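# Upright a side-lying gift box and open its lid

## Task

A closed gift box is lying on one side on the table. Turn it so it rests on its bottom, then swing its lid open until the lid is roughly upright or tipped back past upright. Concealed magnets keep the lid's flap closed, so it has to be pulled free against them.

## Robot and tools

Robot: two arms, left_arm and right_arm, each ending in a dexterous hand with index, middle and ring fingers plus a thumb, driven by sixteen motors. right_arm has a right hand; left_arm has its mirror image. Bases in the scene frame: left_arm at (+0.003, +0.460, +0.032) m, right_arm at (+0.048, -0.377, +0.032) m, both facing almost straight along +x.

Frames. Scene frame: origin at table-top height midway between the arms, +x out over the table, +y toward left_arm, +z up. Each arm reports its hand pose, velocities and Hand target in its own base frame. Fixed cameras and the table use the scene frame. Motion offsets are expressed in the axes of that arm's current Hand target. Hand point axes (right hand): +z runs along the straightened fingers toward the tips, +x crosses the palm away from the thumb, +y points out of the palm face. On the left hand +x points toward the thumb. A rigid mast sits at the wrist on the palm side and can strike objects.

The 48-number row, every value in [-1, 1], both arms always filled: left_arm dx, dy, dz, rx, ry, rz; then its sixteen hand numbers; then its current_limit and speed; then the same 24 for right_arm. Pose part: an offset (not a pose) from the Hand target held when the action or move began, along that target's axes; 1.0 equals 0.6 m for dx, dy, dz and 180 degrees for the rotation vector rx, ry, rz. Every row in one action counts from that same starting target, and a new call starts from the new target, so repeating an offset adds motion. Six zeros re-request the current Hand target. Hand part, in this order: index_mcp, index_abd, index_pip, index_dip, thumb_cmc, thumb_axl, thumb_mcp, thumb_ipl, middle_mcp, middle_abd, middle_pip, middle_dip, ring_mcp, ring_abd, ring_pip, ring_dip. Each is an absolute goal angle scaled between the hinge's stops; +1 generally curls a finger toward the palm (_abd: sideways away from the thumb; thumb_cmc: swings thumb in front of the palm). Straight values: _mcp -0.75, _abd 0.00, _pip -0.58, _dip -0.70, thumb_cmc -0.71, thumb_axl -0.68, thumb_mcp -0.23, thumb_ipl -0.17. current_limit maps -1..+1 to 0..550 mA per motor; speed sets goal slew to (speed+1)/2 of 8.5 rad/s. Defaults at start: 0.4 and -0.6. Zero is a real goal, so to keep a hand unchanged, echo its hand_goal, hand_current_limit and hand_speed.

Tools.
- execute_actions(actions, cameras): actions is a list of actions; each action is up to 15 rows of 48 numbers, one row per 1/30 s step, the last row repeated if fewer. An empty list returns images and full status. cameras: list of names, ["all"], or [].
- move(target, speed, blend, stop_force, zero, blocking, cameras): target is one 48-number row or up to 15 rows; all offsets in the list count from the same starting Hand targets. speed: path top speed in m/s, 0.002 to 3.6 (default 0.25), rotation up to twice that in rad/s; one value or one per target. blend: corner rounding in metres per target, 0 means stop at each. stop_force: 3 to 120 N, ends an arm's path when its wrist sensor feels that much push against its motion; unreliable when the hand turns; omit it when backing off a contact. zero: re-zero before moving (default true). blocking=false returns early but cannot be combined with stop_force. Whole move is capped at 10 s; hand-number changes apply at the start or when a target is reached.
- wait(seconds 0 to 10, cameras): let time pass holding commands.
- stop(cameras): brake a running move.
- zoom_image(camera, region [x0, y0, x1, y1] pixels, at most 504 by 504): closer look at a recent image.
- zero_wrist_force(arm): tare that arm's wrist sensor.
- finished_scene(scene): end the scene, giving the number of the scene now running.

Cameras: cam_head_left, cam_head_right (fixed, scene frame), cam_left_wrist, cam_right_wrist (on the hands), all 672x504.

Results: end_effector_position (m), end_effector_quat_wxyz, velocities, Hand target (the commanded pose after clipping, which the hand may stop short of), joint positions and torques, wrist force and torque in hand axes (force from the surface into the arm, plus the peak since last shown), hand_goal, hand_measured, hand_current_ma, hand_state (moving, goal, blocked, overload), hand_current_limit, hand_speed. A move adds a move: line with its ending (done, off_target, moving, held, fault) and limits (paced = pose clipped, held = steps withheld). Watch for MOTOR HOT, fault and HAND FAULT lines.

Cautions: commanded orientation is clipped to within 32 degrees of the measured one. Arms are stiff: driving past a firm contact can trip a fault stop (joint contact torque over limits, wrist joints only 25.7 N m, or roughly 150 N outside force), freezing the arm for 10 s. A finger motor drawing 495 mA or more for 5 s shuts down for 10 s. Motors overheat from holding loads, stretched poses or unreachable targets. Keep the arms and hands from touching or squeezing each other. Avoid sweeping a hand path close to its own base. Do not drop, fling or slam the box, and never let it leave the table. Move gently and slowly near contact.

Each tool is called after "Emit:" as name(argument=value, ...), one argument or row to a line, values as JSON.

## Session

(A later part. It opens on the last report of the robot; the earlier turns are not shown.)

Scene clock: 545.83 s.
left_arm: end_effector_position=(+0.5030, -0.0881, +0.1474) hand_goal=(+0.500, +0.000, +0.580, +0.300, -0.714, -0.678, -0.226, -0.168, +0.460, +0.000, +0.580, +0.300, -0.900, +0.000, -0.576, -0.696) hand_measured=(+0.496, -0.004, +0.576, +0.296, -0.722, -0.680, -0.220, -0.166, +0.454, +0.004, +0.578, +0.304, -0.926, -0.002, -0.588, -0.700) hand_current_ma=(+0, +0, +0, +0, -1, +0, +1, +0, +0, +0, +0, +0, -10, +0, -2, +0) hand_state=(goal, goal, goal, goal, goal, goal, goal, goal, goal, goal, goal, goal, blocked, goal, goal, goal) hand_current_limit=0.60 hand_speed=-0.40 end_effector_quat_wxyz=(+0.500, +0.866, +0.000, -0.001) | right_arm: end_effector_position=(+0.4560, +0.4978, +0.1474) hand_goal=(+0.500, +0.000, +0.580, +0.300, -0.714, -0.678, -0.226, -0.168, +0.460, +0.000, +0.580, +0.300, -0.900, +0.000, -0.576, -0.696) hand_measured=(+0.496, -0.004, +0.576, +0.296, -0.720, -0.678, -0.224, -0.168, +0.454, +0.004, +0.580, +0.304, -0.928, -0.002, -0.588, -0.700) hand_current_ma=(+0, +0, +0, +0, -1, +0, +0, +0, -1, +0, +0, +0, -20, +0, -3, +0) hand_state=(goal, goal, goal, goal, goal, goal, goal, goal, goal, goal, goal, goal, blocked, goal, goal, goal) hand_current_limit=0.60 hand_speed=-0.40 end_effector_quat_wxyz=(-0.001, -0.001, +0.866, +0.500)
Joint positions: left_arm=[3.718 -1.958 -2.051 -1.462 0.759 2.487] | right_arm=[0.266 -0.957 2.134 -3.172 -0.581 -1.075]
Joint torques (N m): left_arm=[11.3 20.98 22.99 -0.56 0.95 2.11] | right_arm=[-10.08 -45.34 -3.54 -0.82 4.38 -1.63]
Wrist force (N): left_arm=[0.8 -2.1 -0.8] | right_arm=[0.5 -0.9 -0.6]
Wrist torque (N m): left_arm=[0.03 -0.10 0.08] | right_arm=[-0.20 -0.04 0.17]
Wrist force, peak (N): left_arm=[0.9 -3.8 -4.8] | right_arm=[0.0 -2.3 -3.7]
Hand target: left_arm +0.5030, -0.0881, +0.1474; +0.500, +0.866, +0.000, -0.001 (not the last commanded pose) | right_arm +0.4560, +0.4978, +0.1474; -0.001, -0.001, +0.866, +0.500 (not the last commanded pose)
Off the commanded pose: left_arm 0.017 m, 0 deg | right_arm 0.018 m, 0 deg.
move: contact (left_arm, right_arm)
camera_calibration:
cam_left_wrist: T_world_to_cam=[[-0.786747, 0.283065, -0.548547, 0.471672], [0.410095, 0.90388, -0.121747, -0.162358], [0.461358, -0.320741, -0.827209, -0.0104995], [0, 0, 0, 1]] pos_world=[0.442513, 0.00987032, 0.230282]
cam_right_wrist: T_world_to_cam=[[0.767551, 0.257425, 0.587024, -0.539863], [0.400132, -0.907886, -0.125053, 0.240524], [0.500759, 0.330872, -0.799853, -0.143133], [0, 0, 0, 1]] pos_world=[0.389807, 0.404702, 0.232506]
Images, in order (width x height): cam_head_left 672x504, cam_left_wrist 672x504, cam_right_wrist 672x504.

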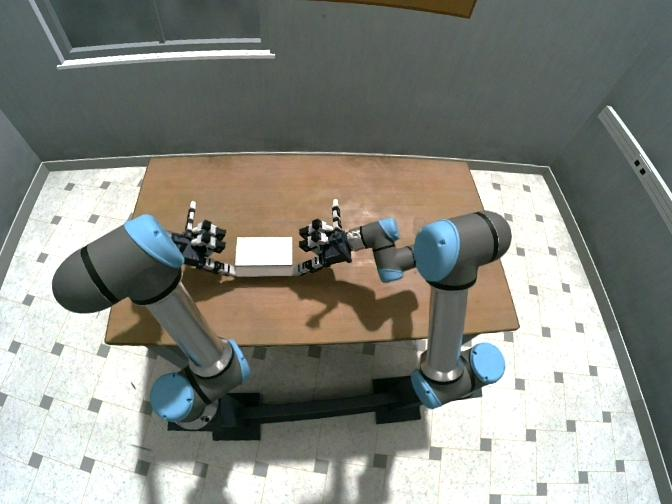

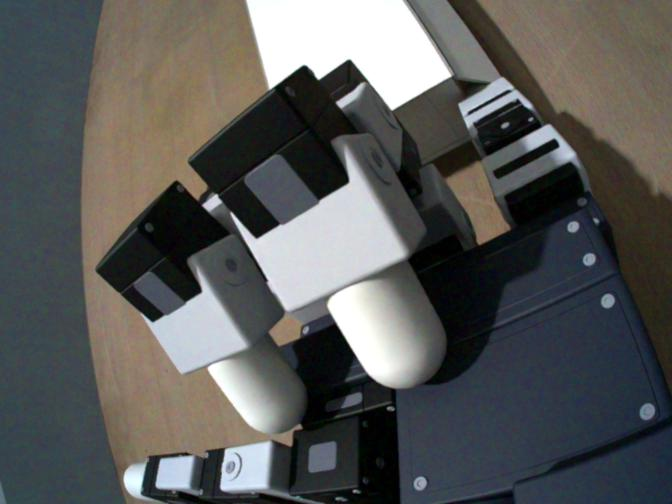

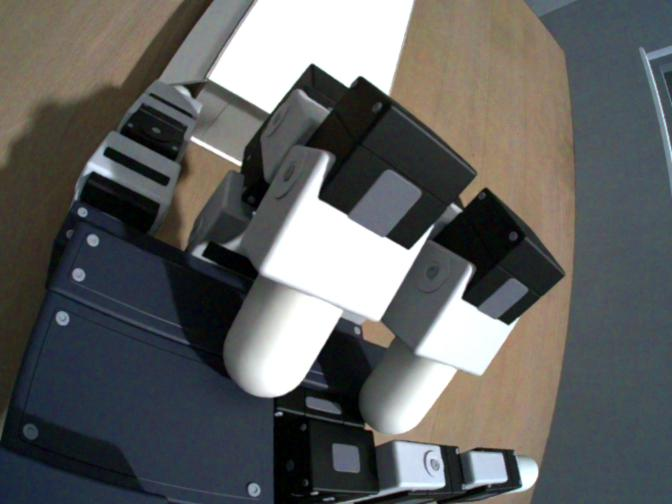

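Emit:
move(
  target=[0,0,0,0,0,0,0.5,0,0.58,0.3,-0.714,-0.678,-0.226,-0.168,0.46,0,0.58,0.3,-0.55,0.0,-0.55,-0.67,0.7,-0.8, 0,0,0,0,0,0,0.5,0,0.58,0.3,-0.714,-0.678,-0.226,-0.168,0.46,0,0.58,0.3,-0.55,0.0,-0.55,-0.67,0.7,-0.8],
  cameras=["cam_head_left","cam_head_right","cam_right_wrist"],
)

Emit:
zoom_image(
  camera="cam_head_left",
  region=[200, 200, 340, 310],
)

Emit:
zoom_image(
  camera="cam_right_wrist",
  region=[60, 0, 360, 180],
)

Scene clock: 551.47 s.
left_arm: end_effector_position=(+0.5030, -0.0881, +0.1474) hand_goal=(+0.500, +0.000, +0.580, +0.300, -0.714, -0.678, -0.226, -0.168, +0.460, +0.000, +0.580, +0.300, -0.550, +0.000, -0.550, -0.670) hand_measured=(+0.496, -0.004, +0.576, +0.296, -0.722, -0.680, -0.220, -0.166, +0.454, +0.004, +0.578, +0.304, -0.908, +0.000, -0.588, -0.682) hand_current_ma=(+0, +0, +0, +0, -1, +0, +1, +0, +0, +0, +0, +0, -467, +0, -20, -2) hand_state=(goal, goal, goal, goal, goal, goal, goal, goal, goal, goal, goal, goal, blocked, goal, blocked, goal) hand_current_limit=0.70 hand_speed=-0.80 end_effector_quat_wxyz=(+0.500, +0.866, +0.000, -0.001) | right_arm: end_effector_position=(+0.4561, +0.4978, +0.1474) hand_goal=(+0.500, +0.000, +0.580, +0.300, -0.714, -0.678, -0.226, -0.168, +0.460, +0.000, +0.580, +0.300, -0.550, +0.000, -0.550, -0.670) hand_measured=(+0.496, -0.004, +0.576, +0.296, -0.720, -0.678, -0.224, -0.168, +0.454, +0.004, +0.580, +0.304, -0.916, +0.002, -0.580, -0.682) hand_current_ma=(+0, +0, +0, +0, -1, +0, +0, +0, -1, +0, +0, +0, -467, +0, -20, -4) hand_state=(goal, goal, goal, goal, goal, goal, goal, goal, goal, goal, goal, goal, blocked, goal, blocked, goal) hand_current_limit=0.70 hand_speed=-0.80 end_effector_quat_wxyz=(-0.001, -0.001, +0.866, +0.500)
Joint positions: left_arm=[3.718 -1.958 -2.051 -1.462 0.759 2.487] | right_arm=[0.266 -0.957 2.134 -3.172 -0.581 -1.075]
Joint torques (N m): left_arm=[6.15 21.88 19.15 -0.46 -0.69 1.52] | right_arm=[-5.1 -45.34 -4.46 -1.17 4.32 -1.39]
Wrist force (N): left_arm=[0.5 -6.2 -6.5] | right_arm=[0.2 -4.4 -6.1]
Wrist torque (N m): left_arm=[0.79 -0.45 0.34] | right_arm=[0.50 0.40 -0.09]
Wrist force, peak (N): left_arm=[0.7 -6.2 -6.8] | right_arm=[0.3 -4.6 -6.3]
Hand target: left_arm +0.5030, -0.0881, +0.1474; +0.500, +0.866, +0.000, -0.001 | right_arm +0.4560, +0.4978, +0.1474; -0.001, -0.001, +0.866, +0.500
Off the commanded pose: left_arm 0.000 m, 0 deg | right_arm 0.000 m, 0 deg.
move: done
camera_calibration:
cam_right_wrist: T_world_to_cam=[[0.767551, 0.257425, 0.587024, -0.539863], [0.400132, -0.907886, -0.125053, 0.240524], [0.500759, 0.330872, -0.799853, -0.143133], [0, 0, 0, 1]] pos_world=[0.389807, 0.404702, 0.232506]
Images, in order (width x height): cam_head_left 672x504, cam_head_right 672x504, cam_right_wrist 672x504.

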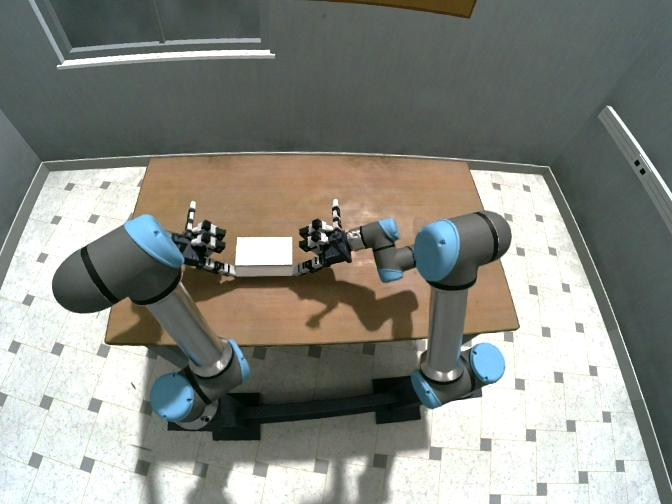

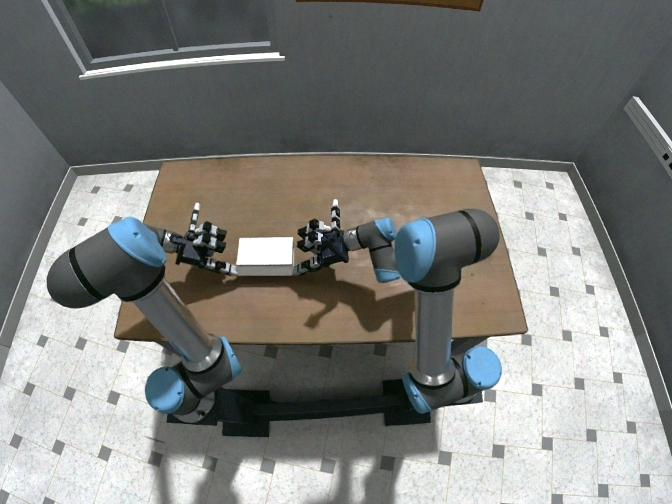

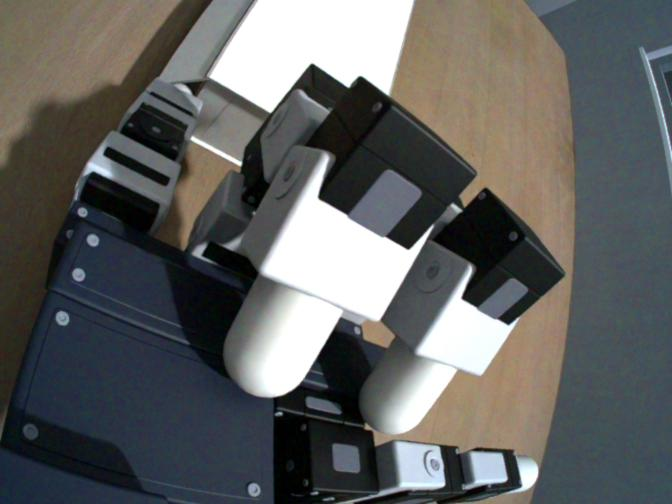

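Scaled by 3.600 from the camera's 672x504 image, which has a finer 960x720 frame.

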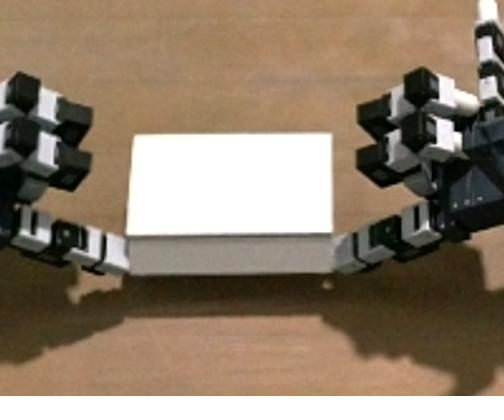

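Scaled by 1.680 from the camera's 672x504 image, which has a finer 960x720 frame.

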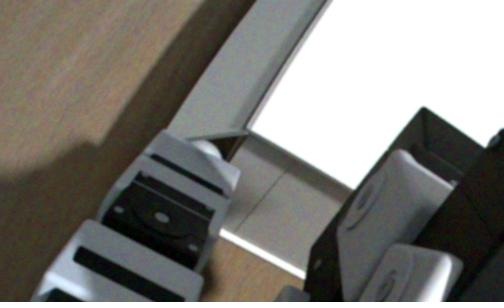

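Emit:
move(
  target=[
    [0,-0.0033,-0.0058,0,0,0,0.5,0,0.58,0.3,-0.714,-0.678,-0.226,-0.168,0.46,0,0.58,0.3,-0.85,0.0,-0.56,-0.67,0.7,-0.6, 0,-0.0033,-0.0058,0,0,0,0.5,0,0.58,0.3,-0.714,-0.678,-0.226,-0.168,0.46,0,0.58,0.3,-0.85,0.0,-0.56,-0.67,0.7,-0.6],
    [0,0.0472,-0.035,0,0,0,0.5,0,0.58,0.3,-0.714,-0.678,-0.226,-0.168,0.46,0,0.58,0.3,-0.85,0.0,-0.56,-0.67,0.7,-0.6, 0,0.0472,-0.035,0,0,0,0.5,0,0.58,0.3,-0.714,-0.678,-0.226,-0.168,0.46,0,0.58,0.3,-0.85,0.0,-0.56,-0.67,0.7,-0.6],
  ],
  speed=0.06,
  cameras=["cam_head_left","cam_head_right","cam_right_wrist"],
)

Emit:
zoom_image(
  camera="cam_head_left",
  region=[200, 200, 340, 310],
)

Emit:
zoom_image(
  camera="cam_right_wrist",
  region=[60, 0, 360, 180],
)

Scene clock: 562.67 s.
left_arm: end_effector_position=(+0.5030, -0.0841, +0.1823) hand_goal=(+0.500, +0.000, +0.580, +0.300, -0.714, -0.678, -0.226, -0.168, +0.460, +0.000, +0.580, +0.300, -0.850, +0.000, -0.560, -0.670) hand_measured=(+0.496, -0.004, +0.576, +0.296, -0.722, -0.680, -0.220, -0.166, +0.454, +0.004, +0.578, +0.304, -0.882, +0.000, -0.574, -0.676) hand_current_ma=(+0, +0, +0, +0, -1, +0, +1, +0, +0, +0, +0, +0, -16, +0, -3, -1) hand_state=(goal, goal, goal, goal, goal, goal, goal, goal, goal, goal, goal, goal, blocked, goal, goal, goal) hand_current_limit=0.70 hand_speed=-0.60 end_effector_quat_wxyz=(+0.500, +0.866, +0.000, -0.001) | right_arm: end_effector_position=(+0.4561, +0.4938, +0.1824) hand_goal=(+0.500, +0.000, +0.580, +0.300, -0.714, -0.678, -0.226, -0.168, +0.460, +0.000, +0.580, +0.300, -0.850, +0.000, -0.560, -0.670) hand_measured=(+0.496, -0.004, +0.576, +0.296, -0.720, -0.678, -0.224, -0.168, +0.454, +0.004, +0.580, +0.304, -0.886, +0.002, -0.574, -0.676) hand_current_ma=(+0, +0, +0, +0, -1, +0, +0, +0, -1, +0, +0, +0, -30, +0, -5, -1) hand_state=(goal, goal, goal, goal, goal, goal, goal, goal, goal, goal, goal, goal, blocked, goal, goal, goal) hand_current_limit=0.70 hand_speed=-0.60 end_effector_quat_wxyz=(-0.001, -0.001, +0.866, +0.500)
Joint positions: left_arm=[3.725 -1.893 -2.02 -1.564 0.763 2.494] | right_arm=[0.258 -1.051 2.141 -3.074 -0.578 -1.088]
Joint torques (N m): left_arm=[12.14 42.01 23.64 -0.38 1.15 2.01] | right_arm=[-10.3 -44.94 -18.98 -0.86 1.14 -1.54]
Wrist force (N): left_arm=[0.4 -2.3 -1.2] | right_arm=[-0.1 -0.9 -1.2]
Wrist torque (N m): left_arm=[0.09 0.00 0.06] | right_arm=[-0.13 0.09 0.11]
Wrist force, peak (N): left_arm=[0.6 -6.1 -7.0] | right_arm=[0.2 -4.5 -6.4]
Hand target: left_arm +0.5030, -0.0841, +0.1824; +0.500, +0.866, +0.000, -0.001 | right_arm +0.4561, +0.4938, +0.1824; -0.001, -0.001, +0.866, +0.500
Off the commanded pose: left_arm 0.000 m, 0 deg | right_arm 0.000 m, 0 deg.
move: done
camera_calibration:
cam_right_wrist: T_world_to_cam=[[0.767561, 0.257363, 0.587038, -0.559304], [0.400132, -0.907871, -0.12516, 0.241279], [0.500744, 0.33096, -0.799826, -0.113932], [0, 0, 0, 1]] pos_world=[0.389807, 0.400701, 0.267405]
Images, in order (width x height): cam_head_left 672x504, cam_head_right 672x504, cam_right_wrist 672x504.

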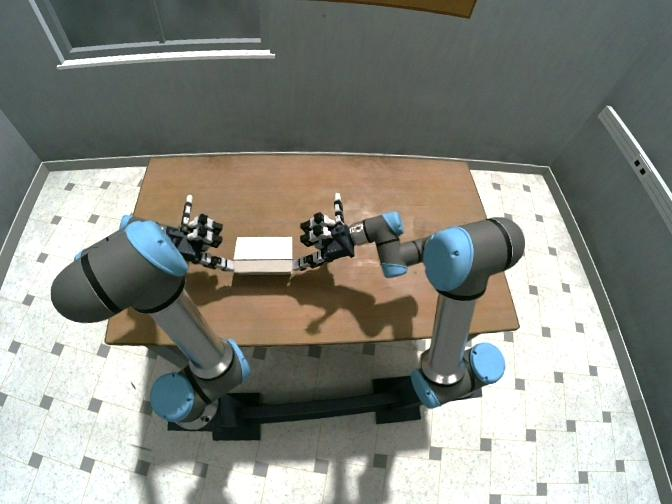

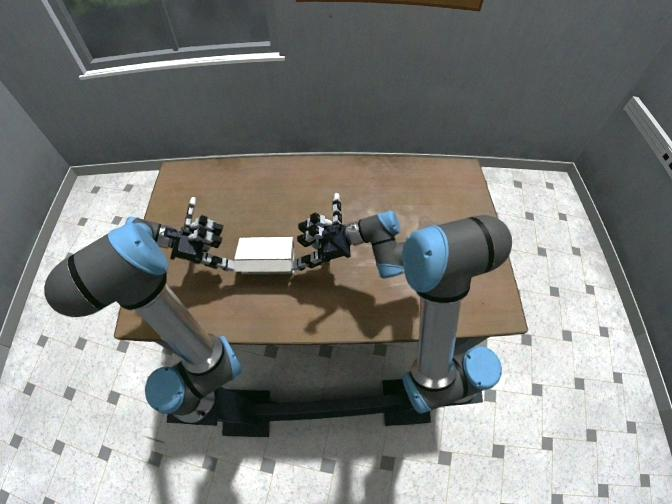

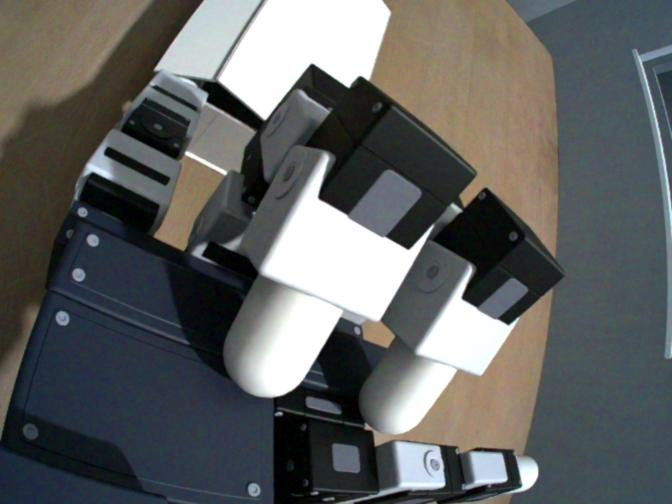

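Scaled by 3.600 from the camera's 672x504 image, which has a finer 960x720 frame.

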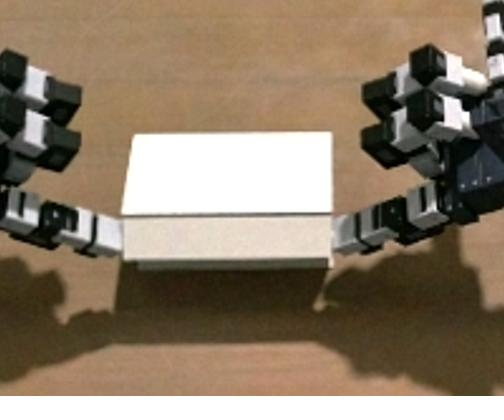

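Scaled by 1.680 from the camera's 672x504 image, which has a finer 960x720 frame.

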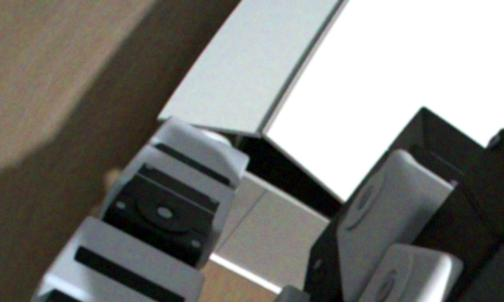

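Emit:
move(
  target=[0.106,0.011,-0.0063,0,-0.0694,-0.1203,0.5,0,0.58,0.3,-0.714,-0.678,-0.226,-0.168,0.46,0,0.58,0.3,-0.82,0.0,-0.56,-0.67,0.7,-0.6, -0.106,0.011,-0.0063,0,0.0694,0.1203,0.5,0,0.58,0.3,-0.714,-0.678,-0.226,-0.168,0.46,0,0.58,0.3,-0.82,0.0,-0.56,-0.67,0.7,-0.6],
  speed=0.1,
  cameras=["cam_head_left","cam_head_right","cam_right_wrist"],
)

Emit:
zoom_image(
  camera="cam_head_left",
  region=[200, 190, 340, 300],
)

Emit:
zoom_image(
  camera="cam_right_wrist",
  region=[60, 0, 360, 180],
)

Scene clock: 576.03 s.
left_arm: end_effector_position=(+0.5666, -0.0842, +0.1899) hand_goal=(+0.500, +0.000, +0.580, +0.300, -0.714, -0.678, -0.226, -0.168, +0.460, +0.000, +0.580, +0.300, -0.820, +0.000, -0.560, -0.670) hand_measured=(+0.496, -0.004, +0.576, +0.296, -0.722, -0.680, -0.220, -0.166, +0.454, +0.002, +0.578, +0.304, -0.876, +0.000, -0.574, -0.676) hand_current_ma=(+0, +0, +0, +0, -1, +0, +1, +0, +0, +0, +0, +0, -52, +0, -3, -1) hand_state=(goal, goal, goal, goal, goal, goal, goal, goal, goal, goal, goal, goal, blocked, goal, goal, goal) hand_current_limit=0.70 hand_speed=-0.60 end_effector_quat_wxyz=(+0.488, +0.845, +0.108, -0.188) | right_arm: end_effector_position=(+0.5197, +0.4940, +0.1900) hand_goal=(+0.500, +0.000, +0.580, +0.300, -0.714, -0.678, -0.226, -0.168, +0.460, +0.000, +0.580, +0.300, -0.820, +0.000, -0.560, -0.670) hand_measured=(+0.496, -0.004, +0.576, +0.296, -0.720, -0.678, -0.224, -0.168, +0.454, +0.002, +0.580, +0.304, -0.878, +0.000, -0.576, -0.676) hand_current_ma=(+0, +0, +0, +0, -1, +0, +0, +0, -1, +0, +0, +0, -73, +0, -6, -1) hand_state=(goal, goal, goal, goal, goal, goal, goal, goal, goal, goal, goal, goal, blocked, goal, goal, goal) hand_current_limit=0.70 hand_speed=-0.60 end_effector_quat_wxyz=(-0.188, +0.108, +0.846, +0.488)
Joint positions: left_arm=[3.643 -2.034 -1.723 -1.883 0.854 2.189] | right_arm=[0.221 -1.075 1.928 -2.384 -0.471 -1.121]
Joint torques (N m): left_arm=[-12.57 27.08 25.5 -1.03 0.97 -2.33] | right_arm=[-9.82 -22.26 -23.01 -0.77 4.78 -1.25]
Wrist force (N): left_arm=[1.5 -3.7 -2.5] | right_arm=[-0.1 -1.0 -1.7]
Wrist torque (N m): left_arm=[0.14 -0.16 0.28] | right_arm=[0.06 0.23 0.28]
Wrist force, peak (N): left_arm=[0.3 -3.9 -4.0] | right_arm=[0.4 -2.3 -3.3]
Hand target: left_arm +0.5666, -0.0842, +0.1899; +0.488, +0.845, +0.108, -0.188 | right_arm +0.5197, +0.4940, +0.1900; -0.188, +0.108, +0.846, +0.488
Off the commanded pose: left_arm 0.000 m, 0 deg | right_arm 0.000 m, 0 deg.
move: done
camera_calibration:
cam_right_wrist: T_world_to_cam=[[0.94378, 0.257276, 0.207577, -0.632079], [0.309527, -0.908226, -0.281635, 0.293866], [0.116069, 0.330053, -0.936799, 0.0866897], [0, 0, 0, 1]] pos_world=[0.495522, 0.400903, 0.295179]
Images, in order (width x height): cam_head_left 672x504, cam_head_right 672x504, cam_right_wrist 672x504.

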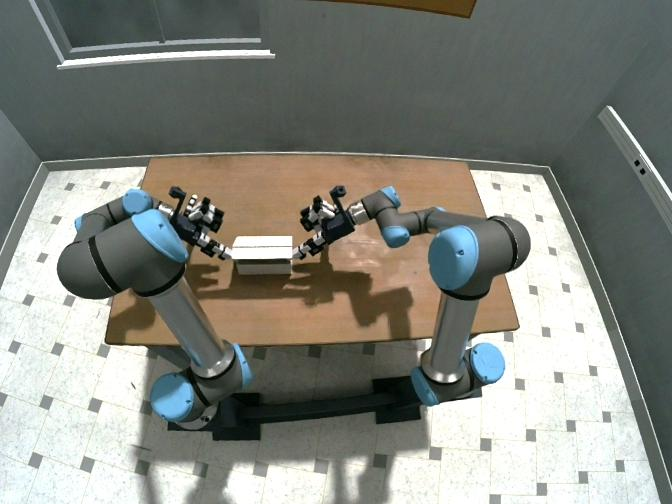

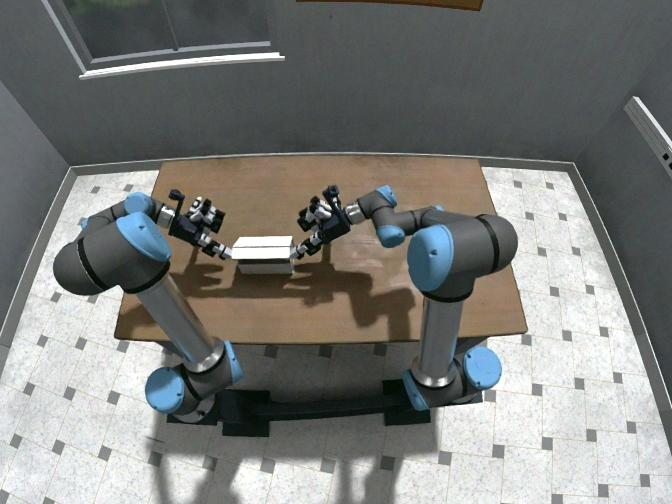

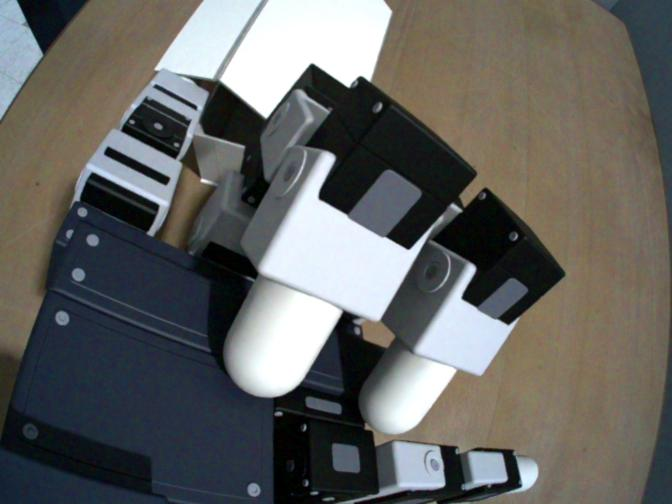

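Scaled by 3.600 from the camera's 672x504 image, which has a finer 960x720 frame.

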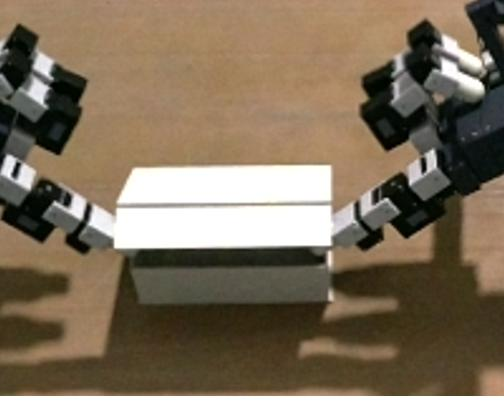

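Scaled by 1.680 from the camera's 672x504 image, which has a finer 960x720 frame.

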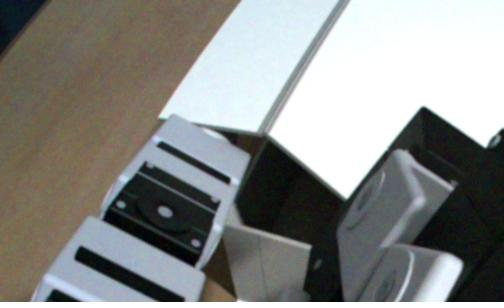

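Emit:
move(
  target=[0.1275,0.0075,-0.0043,0,-0.0833,-0.1443,0.5,0,0.58,0.3,-0.714,-0.678,-0.226,-0.168,0.46,0,0.58,0.3,-0.82,0.0,-0.56,-0.67,0.7,-0.6,-0.1275,0.0075,-0.0043,0,0.0833,0.1443,0.5,0,0.58,0.3,-0.714,-0.678,-0.226,-0.168,0.46,0,0.58,0.3,-0.82,0.0,-0.56,-0.67,0.7,-0.6],
  speed=0.1,
  cameras=["cam_head_left", "cam_head_right"],
)

Scene clock: 601.13 s.
left_arm: end_effector_position=(+0.6381, -0.0843, +0.1622) hand_goal=(+0.500, +0.000, +0.580, +0.300, -0.714, -0.678, -0.226, -0.168, +0.460, +0.000, +0.580, +0.300, -0.820, +0.000, -0.560, -0.670) hand_measured=(+0.496, -0.004, +0.576, +0.296, -0.722, -0.680, -0.222, -0.166, +0.454, +0.002, +0.578, +0.302, -0.870, -0.004, -0.574, -0.676) hand_current_ma=(+0, +0, +0, +0, -1, +0, +1, +0, +0, +0, +0, +0, -41, +0, -3, -1) hand_state=(goal, goal, goal, goal, goal, goal, goal, goal, goal, goal, goal, goal, blocked, goal, goal, goal) hand_current_limit=0.70 hand_speed=-0.60 end_effector_quat_wxyz=(+0.444, +0.768, +0.231, -0.401) | right_arm: end_effector_position=(+0.5912, +0.4941, +0.1624) hand_goal=(+0.500, +0.000, +0.580, +0.300, -0.714, -0.678, -0.226, -0.168, +0.460, +0.000, +0.580, +0.300, -0.820, +0.000, -0.560, -0.670) hand_measured=(+0.496, -0.004, +0.576, +0.296, -0.720, -0.678, -0.224, -0.168, +0.454, +0.002, +0.580, +0.304, -0.872, -0.002, -0.576, -0.676) hand_current_ma=(+0, +0, +0, +0, -1, +0, +0, +0, -1, +0, +0, +0, -62, +0, -6, -1) hand_state=(goal, goal, goal, goal, goal, goal, goal, goal, goal, goal, goal, goal, blocked, goal, goal, goal) hand_current_limit=0.70 hand_speed=-0.60 end_effector_quat_wxyz=(-0.400, +0.231, +0.768, +0.443)
Joint positions: left_arm=[3.574 -2.295 -1.334 -2.284 0.909 1.881] | right_arm=[0.189 -0.923 1.557 -1.507 -0.384 -1.28]
Joint torques (N m): left_arm=[-12.63 38.44 26.32 -1.69 1.31 -2.26] | right_arm=[-9.43 -28.99 -25.24 0.16 -0.05 -1.61]
Wrist force (N): left_arm=[2.3 -2.8 -3.7] | right_arm=[-0.7 -0.9 -2.0]
Wrist torque (N m): left_arm=[0.29 -0.25 0.25] | right_arm=[0.15 0.35 0.38]
Wrist force, peak (N): left_arm=[2.7 -3.0 -3.6] | right_arm=[0.3 -1.5 -2.9]
Hand target: left_arm +0.6381, -0.0843, +0.1622; +0.443, +0.768, +0.231, -0.401 | right_arm +0.5912, +0.4941, +0.1623; -0.400, +0.230, +0.768, +0.443
Off the commanded pose: left_arm 0.000 m, 0 deg | right_arm 0.000 m, 0 deg.
move: done
Images, in order (width x height): cam_head_left 672x504, cam_head_right 672x504.

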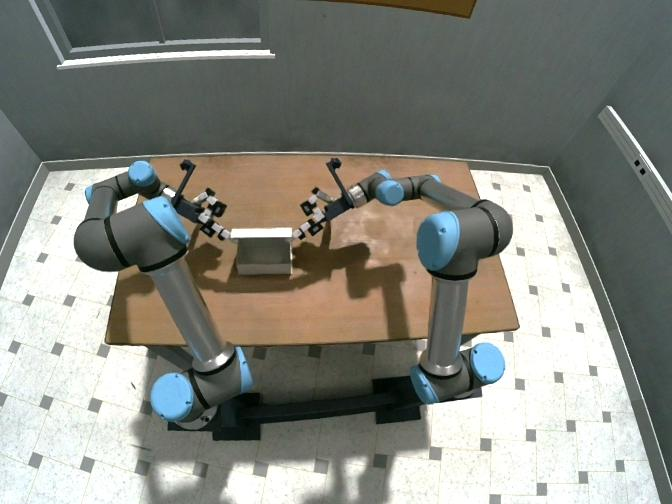

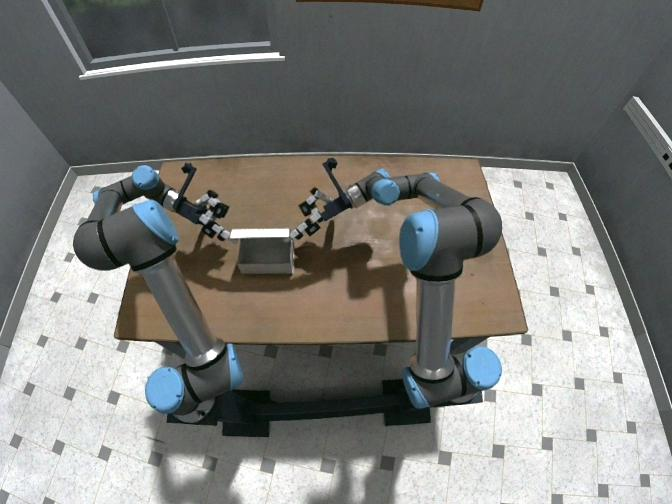

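Emit:
move(
  target=[0.0505,0.0751,-0.0433,0,-0.0139,-0.0241,0.5,0,0.58,0.3,-0.714,-0.678,-0.226,-0.168,0.46,0,0.58,0.3,-0.82,0.0,-0.56,-0.67,0.7,-0.6,-0.0505,0.0751,-0.0433,0,0.0139,0.0241,0.5,0,0.58,0.3,-0.714,-0.678,-0.226,-0.168,0.46,0,0.58,0.3,-0.82,0.0,-0.56,-0.67,0.7,-0.6],
  speed=0.08,
  cameras=["cam_head_left", "cam_head_right"],
)

Scene clock: 611.73 s.
left_arm: end_effector_position=(+0.6981, -0.0844, +0.1672) hand_goal=(+0.500, +0.000, +0.580, +0.300, -0.714, -0.678, -0.226, -0.168, +0.460, +0.000, +0.580, +0.300, -0.820, +0.000, -0.560, -0.670) hand_measured=(+0.496, -0.004, +0.576, +0.296, -0.722, -0.680, -0.222, -0.166, +0.454, +0.002, +0.578, +0.302, -0.868, -0.004, -0.574, -0.676) hand_current_ma=(+0, +0, +0, +0, -1, +0, +0, +0, +0, +0, +0, +0, -37, +0, -3, -1) hand_state=(goal, goal, goal, goal, goal, goal, goal, goal, goal, goal, goal, goal, blocked, goal, goal, goal) hand_current_limit=0.70 hand_speed=-0.60 end_effector_quat_wxyz=(+0.433, +0.750, +0.250, -0.434) | right_arm: end_effector_position=(+0.6511, +0.4942, +0.1673) hand_goal=(+0.500, +0.000, +0.580, +0.300, -0.714, -0.678, -0.226, -0.168, +0.460, +0.000, +0.580, +0.300, -0.820, +0.000, -0.560, -0.670) hand_measured=(+0.496, -0.004, +0.576, +0.296, -0.720, -0.678, -0.224, -0.168, +0.454, +0.002, +0.580, +0.302, -0.870, -0.002, -0.576, -0.676) hand_current_ma=(+0, +0, +0, +0, -1, +0, +0, +0, -1, +0, +0, +0, -55, +0, -6, -1) hand_state=(goal, goal, goal, goal, goal, goal, goal, goal, goal, goal, goal, goal, blocked, goal, goal, goal) hand_current_limit=0.70 hand_speed=-0.60 end_effector_quat_wxyz=(-0.433, +0.250, +0.750, +0.432)
Joint positions: left_arm=[3.537 -2.447 -1.041 -2.469 0.887 1.823] | right_arm=[0.172 -0.798 1.288 -1.221 -0.385 -1.341]
Joint torques (N m): left_arm=[-12.41 44.72 28.85 -1.94 1.33 -2.21] | right_arm=[-9.61 -35.15 -24.86 0.98 -1.32 -1.61]
Wrist force (N): left_arm=[2.8 -3.1 -2.9] | right_arm=[-0.7 -0.8 -1.7]
Wrist torque (N m): left_arm=[0.16 -0.20 0.28] | right_arm=[0.09 0.37 0.36]
Wrist force, peak (N): left_arm=[2.9 -3.4 -4.1] | right_arm=[-0.6 -1.3 -3.4]
Hand target: left_arm +0.6981, -0.0844, +0.1672; +0.433, +0.750, +0.250, -0.434 | right_arm +0.6512, +0.4942, +0.1673; -0.433, +0.250, +0.750, +0.432
Off the commanded pose: left_arm 0.000 m, 0 deg | right_arm 0.000 m, 0 deg.
move: done
Images, in order (width x height): cam_head_left 672x504, cam_head_right 672x504.

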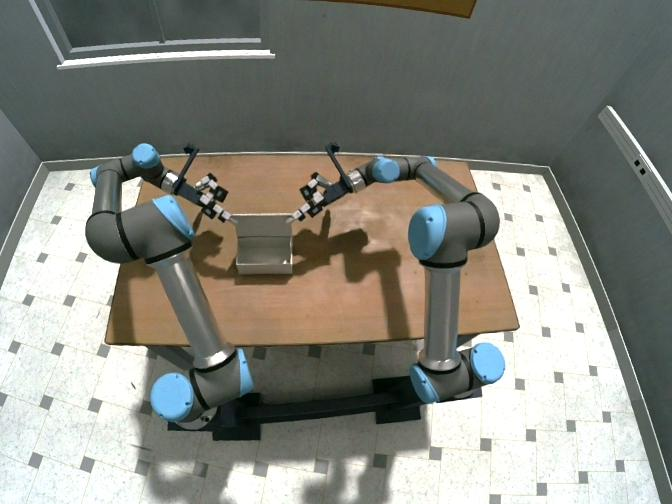

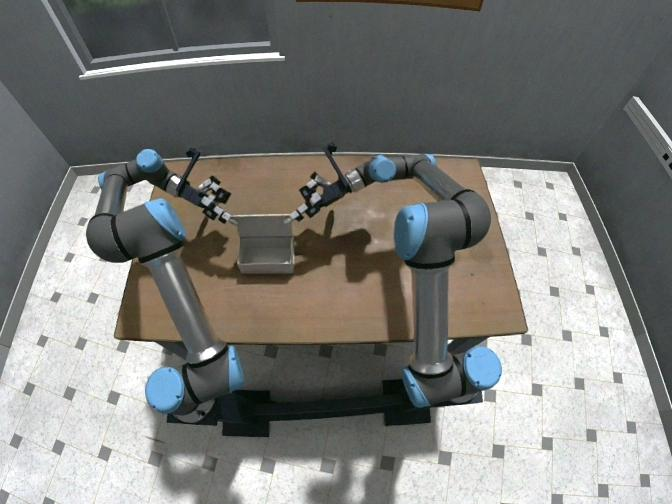

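Emit:
zoom_image(
  camera="cam_head_right",
  region=[190, 160, 390, 310],
)

Scaled by 2.520 from the camera's 672x504 image, which has a finer 960x720 frame.

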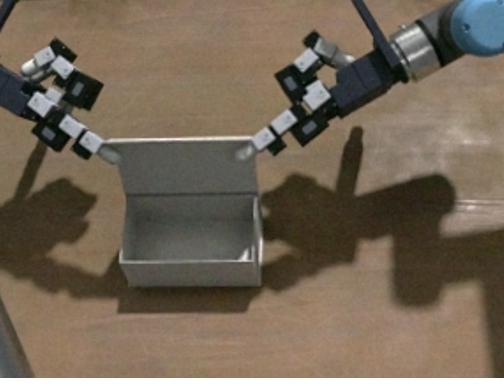

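Emit:
zoom_image(
  camera="cam_head_left",
  region=[200, 180, 340, 285],
)

Emit:
zoom_image(
  camera="cam_head_right",
  region=[200, 180, 340, 285],
)

Scaled by 3.600 from the camera's 672x504 image, which has a finer 960x720 frame.

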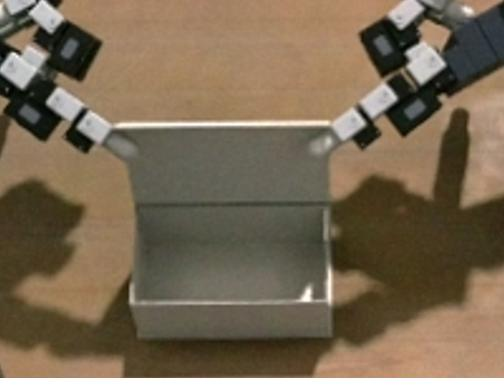

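Scaled by 3.600 from the camera's 672x504 image, which has a finer 960x720 frame.

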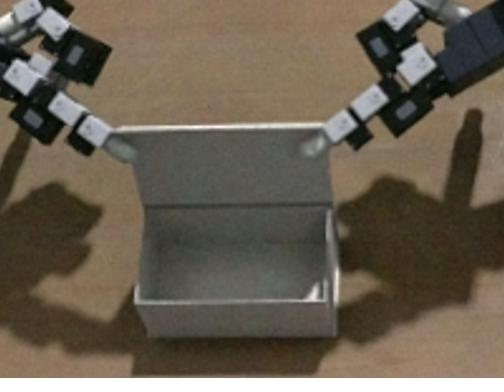

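Emit:
move(
  target=[0.025,0.0375,-0.0217,0,-0.0139,-0.0241,0.5,0,0.58,0.3,-0.714,-0.678,-0.226,-0.168,0.46,0,0.58,0.3,-0.82,0.0,-0.56,-0.67,0.7,-0.6,-0.025,0.0375,-0.0217,0,0.0139,0.0241,0.5,0,0.58,0.3,-0.714,-0.678,-0.226,-0.168,0.46,0,0.58,0.3,-0.82,0.0,-0.56,-0.67,0.7,-0.6],
  speed=0.06,
  cameras=["cam_head_left", "cam_head_right"],
)

Emit:
zoom_image(
  camera="cam_head_right",
  region=[200, 180, 340, 285],
)

Scene clock: 649.77 s.
left_arm: end_effector_position=(+0.7281, -0.0844, +0.1671) hand_goal=(+0.500, +0.000, +0.580, +0.300, -0.714, -0.678, -0.226, -0.168, +0.460, +0.000, +0.580, +0.300, -0.820, +0.000, -0.560, -0.670) hand_measured=(+0.496, -0.004, +0.576, +0.296, -0.722, -0.680, -0.222, -0.166, +0.454, +0.002, +0.578, +0.302, -0.828, -0.004, -0.564, -0.674) hand_current_ma=(+0, +0, +0, +0, -1, +0, +0, +0, +0, +0, +0, +0, -1, +0, +0, +0) hand_state=(goal, goal, goal, goal, goal, goal, goal, goal, goal, goal, goal, goal, goal, goal, goal, goal) hand_current_limit=0.70 hand_speed=-0.60 end_effector_quat_wxyz=(+0.422, +0.730, +0.268, -0.466) | right_arm: end_effector_position=(+0.6812, +0.4942, +0.1673) hand_goal=(+0.500, +0.000, +0.580, +0.300, -0.714, -0.678, -0.226, -0.168, +0.460, +0.000, +0.580, +0.300, -0.820, +0.000, -0.560, -0.670) hand_measured=(+0.496, -0.004, +0.576, +0.296, -0.720, -0.678, -0.224, -0.168, +0.454, +0.002, +0.580, +0.302, -0.828, -0.002, -0.564, -0.674) hand_current_ma=(+0, +0, +0, +0, -1, +0, +0, +0, -1, +0, +0, +0, -2, +0, +0, +0) hand_state=(goal, goal, goal, goal, goal, goal, goal, goal, goal, goal, goal, goal, goal, goal, goal, goal) hand_current_limit=0.70 hand_speed=-0.60 end_effector_quat_wxyz=(-0.466, +0.268, +0.731, +0.421)
Joint positions: left_arm=[3.52 -2.553 -0.839 -2.614 0.88 1.775] | right_arm=[0.165 -0.709 1.105 -1.001 -0.382 -1.384]
Joint torques (N m): left_arm=[-11.37 47.63 27.03 -1.87 1.67 -2.09] | right_arm=[-10.41 -37.65 -25.71 0.65 -1.82 -1.74]
Wrist force (N): left_arm=[2.1 -1.6 -1.7] | right_arm=[-0.4 0.6 -0.8]
Wrist torque (N m): left_arm=[0.00 -0.11 0.13] | right_arm=[0.00 0.29 0.51]
Wrist force, peak (N): left_arm=[2.6 -3.2 -2.9] | right_arm=[-0.8 -0.9 -2.2]
Hand target: left_arm +0.7281, -0.0844, +0.1671; +0.422, +0.730, +0.268, -0.466 | right_arm +0.6812, +0.4942, +0.1673; -0.466, +0.268, +0.731, +0.421
Off the commanded pose: left_arm 0.000 m, 0 deg | right_arm 0.000 m, 0 deg.
move: done
Images, in order (width x height): cam_head_left 672x504, cam_head_right 672x504.

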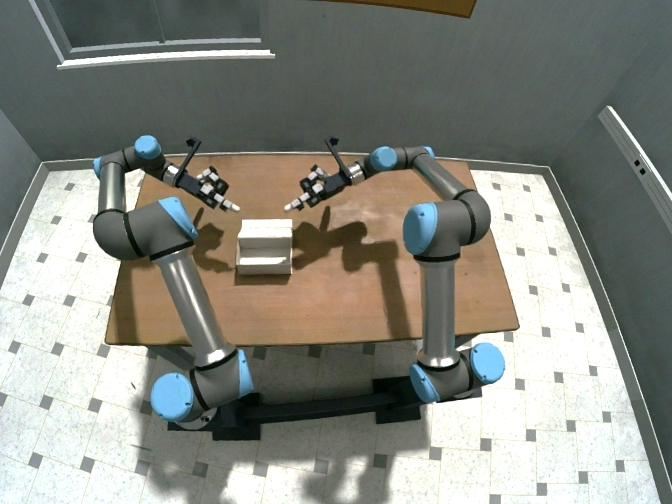

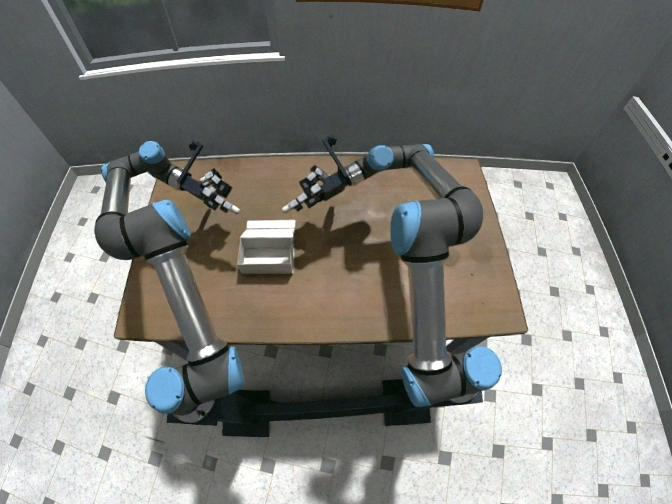

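Scaled by 3.600 from the camera's 672x504 image, which has a finer 960x720 frame.

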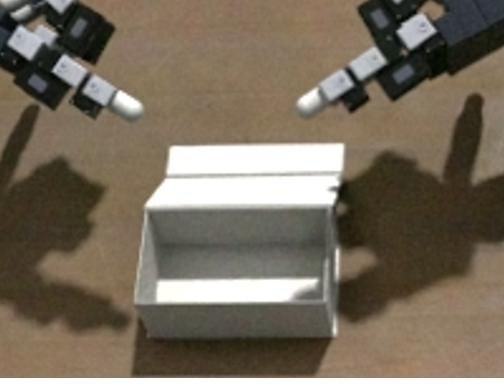

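Emit:
finished_scene(
  scene=2,
)

The scene is finished: the task was done.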